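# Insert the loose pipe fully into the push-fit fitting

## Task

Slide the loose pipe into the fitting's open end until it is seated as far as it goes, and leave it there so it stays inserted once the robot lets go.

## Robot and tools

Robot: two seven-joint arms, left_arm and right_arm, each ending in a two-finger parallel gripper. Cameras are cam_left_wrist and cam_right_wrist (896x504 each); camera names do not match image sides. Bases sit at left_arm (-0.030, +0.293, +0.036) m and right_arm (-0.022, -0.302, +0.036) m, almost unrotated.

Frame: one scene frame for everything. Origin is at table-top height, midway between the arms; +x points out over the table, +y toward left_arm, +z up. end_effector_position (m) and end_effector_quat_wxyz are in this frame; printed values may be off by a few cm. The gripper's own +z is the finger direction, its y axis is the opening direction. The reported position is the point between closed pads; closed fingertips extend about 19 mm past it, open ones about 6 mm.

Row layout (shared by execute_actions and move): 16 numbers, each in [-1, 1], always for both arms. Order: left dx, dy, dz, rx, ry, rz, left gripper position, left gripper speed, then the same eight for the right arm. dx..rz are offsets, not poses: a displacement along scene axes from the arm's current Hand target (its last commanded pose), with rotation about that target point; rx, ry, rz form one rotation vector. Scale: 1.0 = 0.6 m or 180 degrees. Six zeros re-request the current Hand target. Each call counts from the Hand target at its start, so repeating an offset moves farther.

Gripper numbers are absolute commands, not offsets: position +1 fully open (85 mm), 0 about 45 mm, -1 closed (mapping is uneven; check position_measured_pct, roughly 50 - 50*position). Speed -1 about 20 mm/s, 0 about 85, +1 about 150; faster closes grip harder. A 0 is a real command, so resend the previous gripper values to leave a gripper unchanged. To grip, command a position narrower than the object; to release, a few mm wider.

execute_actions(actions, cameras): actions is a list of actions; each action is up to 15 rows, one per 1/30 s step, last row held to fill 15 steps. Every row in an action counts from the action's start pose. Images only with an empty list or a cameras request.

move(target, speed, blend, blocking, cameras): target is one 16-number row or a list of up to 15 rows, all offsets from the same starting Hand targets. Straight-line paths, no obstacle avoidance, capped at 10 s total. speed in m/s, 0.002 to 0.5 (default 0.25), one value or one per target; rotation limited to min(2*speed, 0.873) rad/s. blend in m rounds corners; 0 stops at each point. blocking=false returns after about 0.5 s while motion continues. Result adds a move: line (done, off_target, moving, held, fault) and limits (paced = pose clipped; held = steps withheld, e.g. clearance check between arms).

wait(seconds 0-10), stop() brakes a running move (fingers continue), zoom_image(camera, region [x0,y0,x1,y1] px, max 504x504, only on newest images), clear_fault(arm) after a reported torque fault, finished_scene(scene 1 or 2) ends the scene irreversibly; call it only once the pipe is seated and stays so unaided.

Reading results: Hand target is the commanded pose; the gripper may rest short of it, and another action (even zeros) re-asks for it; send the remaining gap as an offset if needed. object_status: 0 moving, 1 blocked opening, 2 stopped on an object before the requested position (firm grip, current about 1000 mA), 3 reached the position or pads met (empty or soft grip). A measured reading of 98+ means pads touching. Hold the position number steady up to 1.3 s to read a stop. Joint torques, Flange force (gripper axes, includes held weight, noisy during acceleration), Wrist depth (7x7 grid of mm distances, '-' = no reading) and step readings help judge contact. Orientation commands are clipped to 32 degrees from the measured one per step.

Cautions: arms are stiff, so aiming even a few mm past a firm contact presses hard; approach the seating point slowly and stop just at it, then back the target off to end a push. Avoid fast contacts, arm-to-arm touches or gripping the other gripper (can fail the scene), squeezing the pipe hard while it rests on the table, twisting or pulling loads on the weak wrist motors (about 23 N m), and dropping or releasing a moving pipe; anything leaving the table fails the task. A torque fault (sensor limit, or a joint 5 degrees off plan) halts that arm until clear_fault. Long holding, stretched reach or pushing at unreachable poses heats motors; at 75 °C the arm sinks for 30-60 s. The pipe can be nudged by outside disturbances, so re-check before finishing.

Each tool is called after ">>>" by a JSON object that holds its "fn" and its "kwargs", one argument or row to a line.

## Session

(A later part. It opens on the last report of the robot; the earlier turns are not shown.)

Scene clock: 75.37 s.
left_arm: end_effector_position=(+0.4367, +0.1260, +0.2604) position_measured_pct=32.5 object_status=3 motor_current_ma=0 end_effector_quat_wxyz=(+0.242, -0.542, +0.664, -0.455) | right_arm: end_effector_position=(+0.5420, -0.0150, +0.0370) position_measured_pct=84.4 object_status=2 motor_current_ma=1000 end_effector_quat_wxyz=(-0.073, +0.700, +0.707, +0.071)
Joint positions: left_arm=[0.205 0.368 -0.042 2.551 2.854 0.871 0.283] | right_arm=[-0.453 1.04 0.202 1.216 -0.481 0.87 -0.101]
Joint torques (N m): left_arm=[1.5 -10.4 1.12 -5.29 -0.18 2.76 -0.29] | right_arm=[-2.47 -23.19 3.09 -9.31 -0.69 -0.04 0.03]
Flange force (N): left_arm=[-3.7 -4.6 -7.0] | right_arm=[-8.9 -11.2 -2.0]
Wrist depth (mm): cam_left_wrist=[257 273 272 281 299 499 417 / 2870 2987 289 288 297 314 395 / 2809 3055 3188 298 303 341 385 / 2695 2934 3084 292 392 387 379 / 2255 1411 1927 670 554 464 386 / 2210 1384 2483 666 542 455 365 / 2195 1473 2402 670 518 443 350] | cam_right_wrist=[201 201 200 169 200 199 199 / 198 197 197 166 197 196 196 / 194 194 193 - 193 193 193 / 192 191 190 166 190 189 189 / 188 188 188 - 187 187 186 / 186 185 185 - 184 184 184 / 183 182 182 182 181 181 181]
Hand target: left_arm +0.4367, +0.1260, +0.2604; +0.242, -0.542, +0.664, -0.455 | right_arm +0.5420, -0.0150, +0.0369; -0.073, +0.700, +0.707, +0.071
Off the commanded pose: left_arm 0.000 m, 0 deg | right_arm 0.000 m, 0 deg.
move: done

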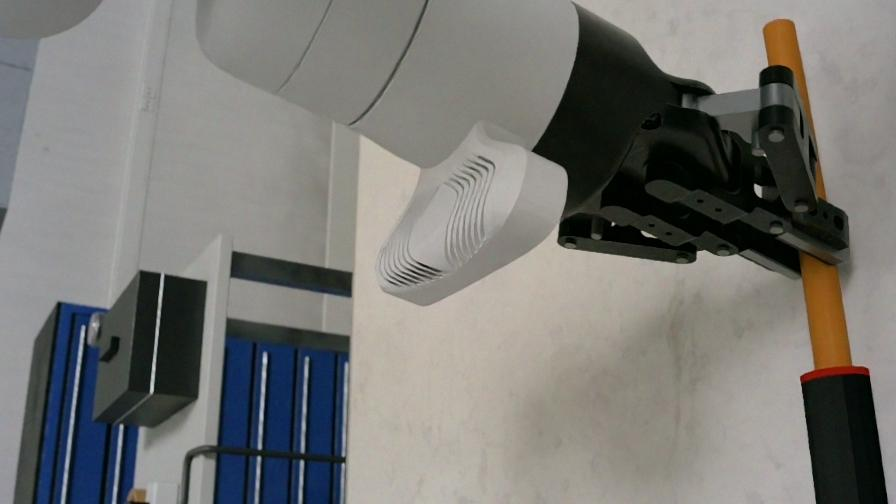

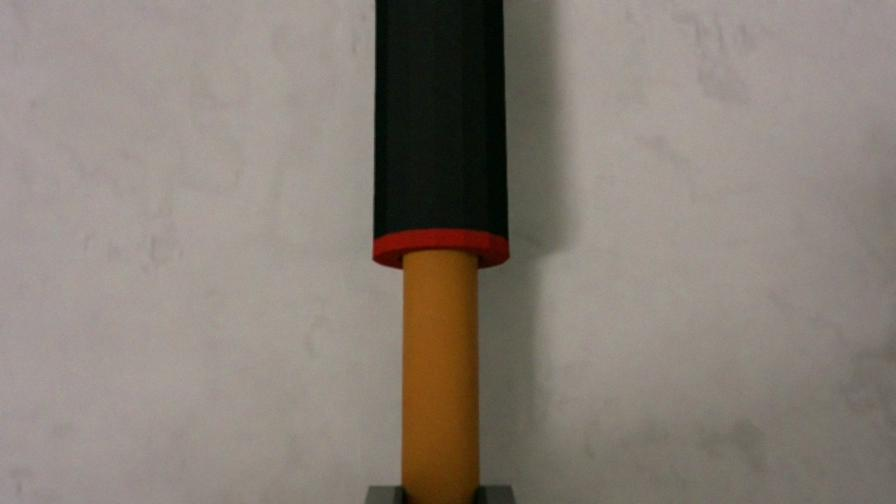

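>>> {"fn": "move", "kwargs": {
  "target": [0,0,0,0,0,0,0.35,-0.5,0,0,-0.0037,0,0,0,-0.85,-1],
  "speed": 0.03
}}

>>> {"fn": "move", "kwargs": {
  "target": [0,0,0,0,0,0,0.35,-0.5,0,0,-0.0017,0,0,0,-0.85,-1],
  "speed": 0.03,
  "cameras": ["all"]
}}

Scene clock: 77.70 s.
left_arm: end_effector_position=(+0.4367, +0.1260, +0.2604) position_measured_pct=32.5 object_status=3 motor_current_ma=0 end_effector_quat_wxyz=(+0.242, -0.542, +0.664, -0.455) | right_arm: end_effector_position=(+0.5420, -0.0150, +0.0347) position_measured_pct=84.4 object_status=2 motor_current_ma=1000 end_effector_quat_wxyz=(-0.073, +0.700, +0.707, +0.071)
Joint positions: left_arm=[0.205 0.368 -0.042 2.551 2.854 0.871 0.283] | right_arm=[-0.452 1.043 0.201 1.216 -0.482 0.867 -0.1]
Joint torques (N m): left_arm=[1.51 -10.36 1.08 -5.31 -0.15 2.75 -0.27] | right_arm=[-2.42 -23.37 2.91 -9.3 -0.67 -0.09 -0.01]
Flange force (N): left_arm=[-3.8 -4.7 -7.1] | right_arm=[-8.7 -10.8 -1.9]
Wrist depth (mm): cam_left_wrist=[255 276 273 282 299 499 417 / 2908 2987 290 289 297 316 396 / 2809 3055 3172 299 300 334 386 / 2763 2947 3084 295 389 388 381 / 2240 1414 1927 673 557 463 387 / 2203 1387 2474 665 542 456 367 / 2181 1473 2429 670 518 443 354] | cam_right_wrist=[199 199 198 169 197 197 197 / 195 195 194 166 194 193 194 / 192 192 191 - 191 190 190 / 189 189 188 169 188 188 187 / 186 185 186 185 185 185 184 / 183 183 183 182 182 182 181 / 180 180 179 - 179 179 179]
Hand target: left_arm +0.4367, +0.1260, +0.2604; +0.242, -0.542, +0.664, -0.455 | right_arm +0.5420, -0.0150, +0.0347; -0.073, +0.700, +0.707, +0.071
Off the commanded pose: left_arm 0.000 m, 0 deg | right_arm 0.000 m, 0 deg.
move: done

Scene clock: 78.40 s.
left_arm: end_effector_position=(+0.4367, +0.1260, +0.2604) position_measured_pct=32.5 object_status=3 motor_current_ma=0 end_effector_quat_wxyz=(+0.242, -0.542, +0.664, -0.455) | right_arm: end_effector_position=(+0.5420, -0.0150, +0.0337) position_measured_pct=84.4 object_status=2 motor_current_ma=1000 end_effector_quat_wxyz=(-0.073, +0.700, +0.707, +0.071)
Joint positions: left_arm=[0.205 0.368 -0.042 2.551 2.854 0.871 0.283] | right_arm=[-0.452 1.045 0.201 1.217 -0.482 0.865 -0.099]
Joint torques (N m): left_arm=[1.54 -10.35 1.03 -5.33 -0.14 2.74 -0.26] | right_arm=[-2.42 -23.52 2.93 -9.38 -0.68 -0.1 0.05]
Flange force (N): left_arm=[-4.0 -4.7 -7.2] | right_arm=[-8.7 -10.9 -1.8]
Wrist depth (mm): cam_left_wrist=[254 279 273 282 299 499 418 / 2921 2987 290 289 297 316 396 / 2833 3041 3203 298 300 335 387 / 2751 2895 3084 296 277 389 381 / 2248 1408 1862 673 554 465 386 / 2218 1390 2474 664 541 455 366 / 2174 1477 2394 672 518 443 356] | cam_right_wrist=[198 198 197 169 196 195 195 / 194 194 193 166 193 193 192 / 191 191 190 - 190 189 189 / 188 187 187 169 187 186 186 / 185 185 185 184 184 184 183 / 182 182 182 181 181 181 180 / 180 179 179 - 178 178 178]
Hand target: left_arm +0.4367, +0.1260, +0.2604; +0.242, -0.542, +0.664, -0.455 | right_arm +0.5420, -0.0150, +0.0337; -0.073, +0.700, +0.707, +0.071
Off the commanded pose: left_arm 0.000 m, 0 deg | right_arm 0.000 m, 0 deg.
move: done

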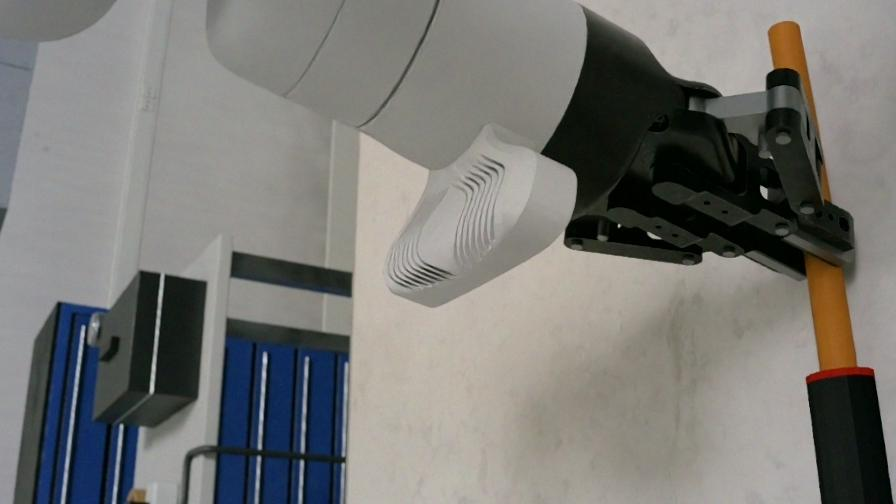

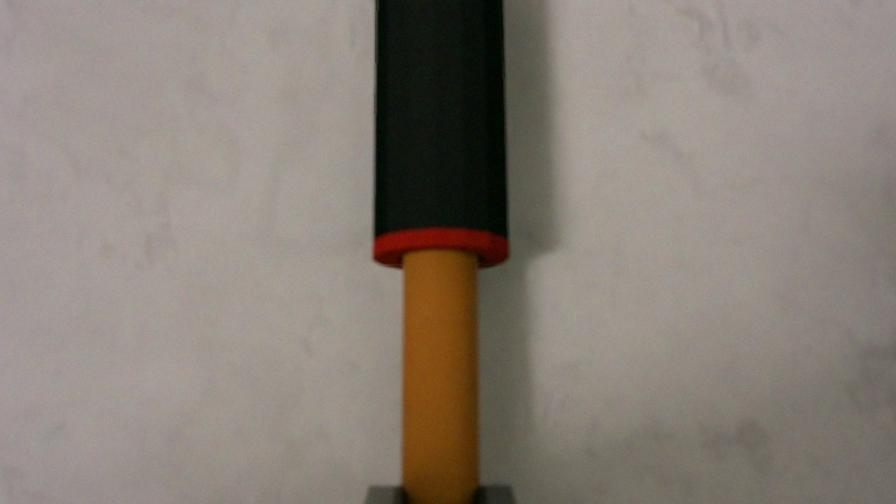

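>>> {"fn": "move", "kwargs": {
  "target": [0,0,0,0,0,0,0.35,-0.5,0,0,-0.0020,0,0,0,-0.85,-1],
  "speed": 0.03
}}

>>> {"fn": "move", "kwargs": {
  "target": [0,0,0,0,0,0,0.35,-0.5,0,0,-0.0017,0,0,0,-0.85,-1],
  "speed": 0.03,
  "cameras": ["cam_right_wrist"]
}}

Scene clock: 79.27 s.
left_arm: end_effector_position=(+0.4367, +0.1260, +0.2604) position_measured_pct=32.5 object_status=3 motor_current_ma=0 end_effector_quat_wxyz=(+0.242, -0.542, +0.664, -0.455) | right_arm: end_effector_position=(+0.5420, -0.0150, +0.0325) position_measured_pct=84.4 object_status=2 motor_current_ma=1000 end_effector_quat_wxyz=(-0.073, +0.700, +0.707, +0.071)
Joint positions: left_arm=[0.205 0.368 -0.042 2.551 2.854 0.871 0.283] | right_arm=[-0.452 1.047 0.2 1.217 -0.482 0.863 -0.098]
Joint torques (N m): left_arm=[1.52 -10.34 1.08 -5.32 -0.15 2.74 -0.28] | right_arm=[-2.51 -22.92 3 -9.13 -0.64 -0.14 0.08]
Flange force (N): left_arm=[-3.9 -4.7 -7.2] | right_arm=[-8.6 -10.8 -2.8]
Wrist depth (mm): cam_left_wrist=[253 281 274 282 299 499 417 / 2895 3014 290 289 298 316 395 / 2774 3041 3188 300 300 336 388 / 2751 2908 3098 297 277 389 379 / 2271 1423 1894 677 552 465 403 / 2218 1390 2483 666 543 455 367 / 2174 1480 2438 670 519 444 356] | cam_right_wrist=[196 197 195 168 195 195 194 / 193 193 192 166 192 191 191 / 190 190 189 - 188 188 188 / 187 186 186 168 186 185 185 / 184 184 184 183 183 182 182 / 181 181 180 180 180 180 179 / 178 178 178 - 177 177 177]
Hand target: left_arm +0.4367, +0.1260, +0.2604; +0.242, -0.542, +0.664, -0.455 | right_arm +0.5420, -0.0150, +0.0325; -0.073, +0.700, +0.707, +0.071
Off the commanded pose: left_arm 0.000 m, 0 deg | right_arm 0.000 m, 0 deg.
move: done

Scene clock: 79.97 s.
left_arm: end_effector_position=(+0.4367, +0.1260, +0.2604) position_measured_pct=32.5 object_status=3 motor_current_ma=0 end_effector_quat_wxyz=(+0.242, -0.542, +0.664, -0.455) | right_arm: end_effector_position=(+0.5420, -0.0150, +0.0315) position_measured_pct=84.4 object_status=2 motor_current_ma=1000 end_effector_quat_wxyz=(-0.073, +0.700, +0.707, +0.071)
Joint positions: left_arm=[0.205 0.368 -0.042 2.551 2.854 0.871 0.283] | right_arm=[-0.452 1.049 0.2 1.217 -0.483 0.861 -0.098]
Joint torques (N m): left_arm=[1.51 -10.36 1.09 -5.35 -0.14 2.76 -0.23] | right_arm=[-2.66 -21.28 2.93 -8.5 -0.47 -0.22 0.02]
Flange force (N): left_arm=[-3.9 -4.6 -7.2] | right_arm=[-8.4 -10.8 -5.5]
Wrist depth (mm): cam_left_wrist=[253 285 274 282 299 499 419 / 2858 3000 290 289 297 317 395 / 2833 3041 3188 300 300 336 387 / 2751 2908 3128 298 278 390 380 / 2271 1414 1884 674 553 464 402 / 2195 1387 2493 662 542 456 366 / 2174 1483 2402 670 519 444 357] | cam_right_wrist=[195 195 194 167 194 193 193 / 192 192 191 166 191 190 190 / 189 189 188 - 188 187 187 / 186 186 185 - 185 184 184 / 183 183 183 182 182 181 181 / 180 180 180 - 179 179 178 / 178 177 177 - 176 176 176]
Hand target: left_arm +0.4367, +0.1260, +0.2604; +0.242, -0.542, +0.664, -0.455 | right_arm +0.5420, -0.0150, +0.0315; -0.073, +0.700, +0.707, +0.071
Off the commanded pose: left_arm 0.000 m, 0 deg | right_arm 0.000 m, 0 deg.
move: done
Images, in order (width x height): cam_right_wrist 896x504.

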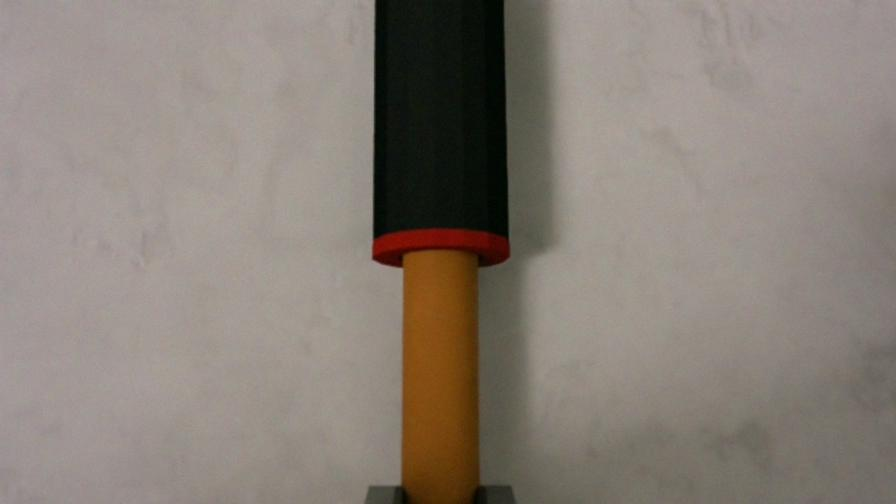

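>>> {"fn": "move", "kwargs": {
  "target": [
    [0,0,0,0,0,0,0.35,-0.5,0,0,0,0,0,0,0.1,-0.5],
    [0,0,0,0,0,0,0.35,-0.5,0,0,0.25,0,0,0,0.1,-0.5]
  ],
  "speed": 0.12,
  "cameras": ["all"]
}}

Scene clock: 82.93 s.
left_arm: end_effector_position=(+0.4367, +0.1260, +0.2604) position_measured_pct=32.5 object_status=3 motor_current_ma=0 end_effector_quat_wxyz=(+0.242, -0.542, +0.664, -0.455) | right_arm: end_effector_position=(+0.5420, -0.0150, +0.1814) position_measured_pct=45.0 object_status=3 motor_current_ma=0 end_effector_quat_wxyz=(-0.073, +0.700, +0.707, +0.071)
Joint positions: left_arm=[0.205 0.368 -0.042 2.551 2.854 0.871 0.283] | right_arm=[-0.474 0.855 0.259 1.106 -0.423 1.157 -0.198]
Joint torques (N m): left_arm=[1.57 -10.37 1.01 -5.31 -0.15 2.74 -0.26] | right_arm=[-2.48 -21.82 3.15 -10.27 -0.63 -0.21 0.06]
Flange force (N): left_arm=[-4.0 -4.6 -7.1] | right_arm=[-8.6 -10.1 -0.2]
Wrist depth (mm): cam_left_wrist=[232 242 258 252 589 509 420 / 247 264 272 274 289 500 409 / - 336 324 334 560 490 397 / 2798 2883 1528 697 573 482 388 / 2232 1414 1878 697 554 464 403 / 2210 1387 2474 665 541 456 364 / 2188 1480 2429 668 519 443 357] | cam_right_wrist=[355 354 354 354 355 355 354 / 348 348 348 346 349 348 348 / 343 342 343 319 343 343 343 / 336 337 337 335 337 338 338 / 332 333 332 328 332 332 332 / 326 327 327 326 327 327 328 / 322 321 322 320 322 322 322]
Hand target: left_arm +0.4367, +0.1260, +0.2604; +0.242, -0.542, +0.664, -0.455 | right_arm +0.5420, -0.0150, +0.1815; -0.073, +0.700, +0.707, +0.071
Off the commanded pose: left_arm 0.000 m, 0 deg | right_arm 0.000 m, 0 deg.
move: done

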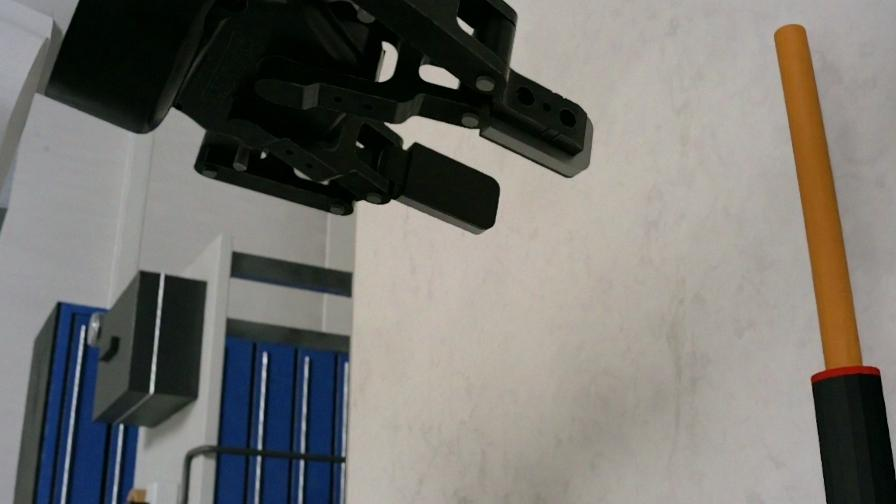

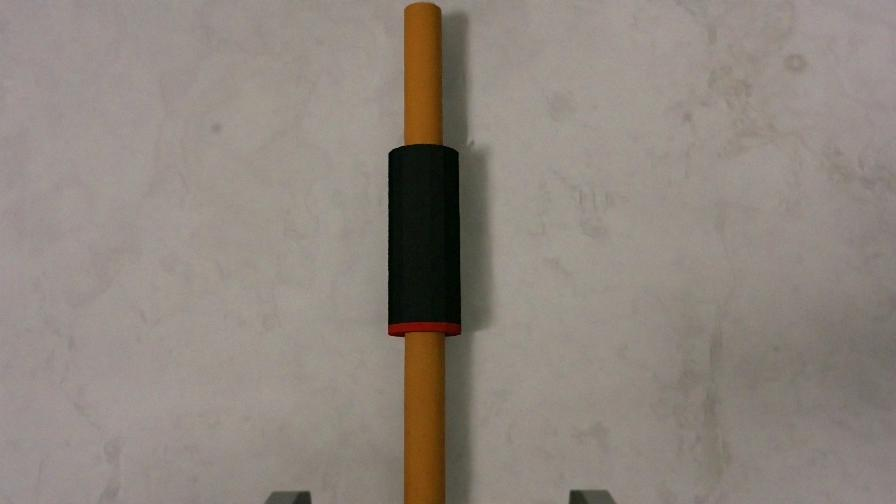

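>>> {"fn": "finished_scene", "kwargs": {
  "scene": 1
}}

The scene is finished: the task was done.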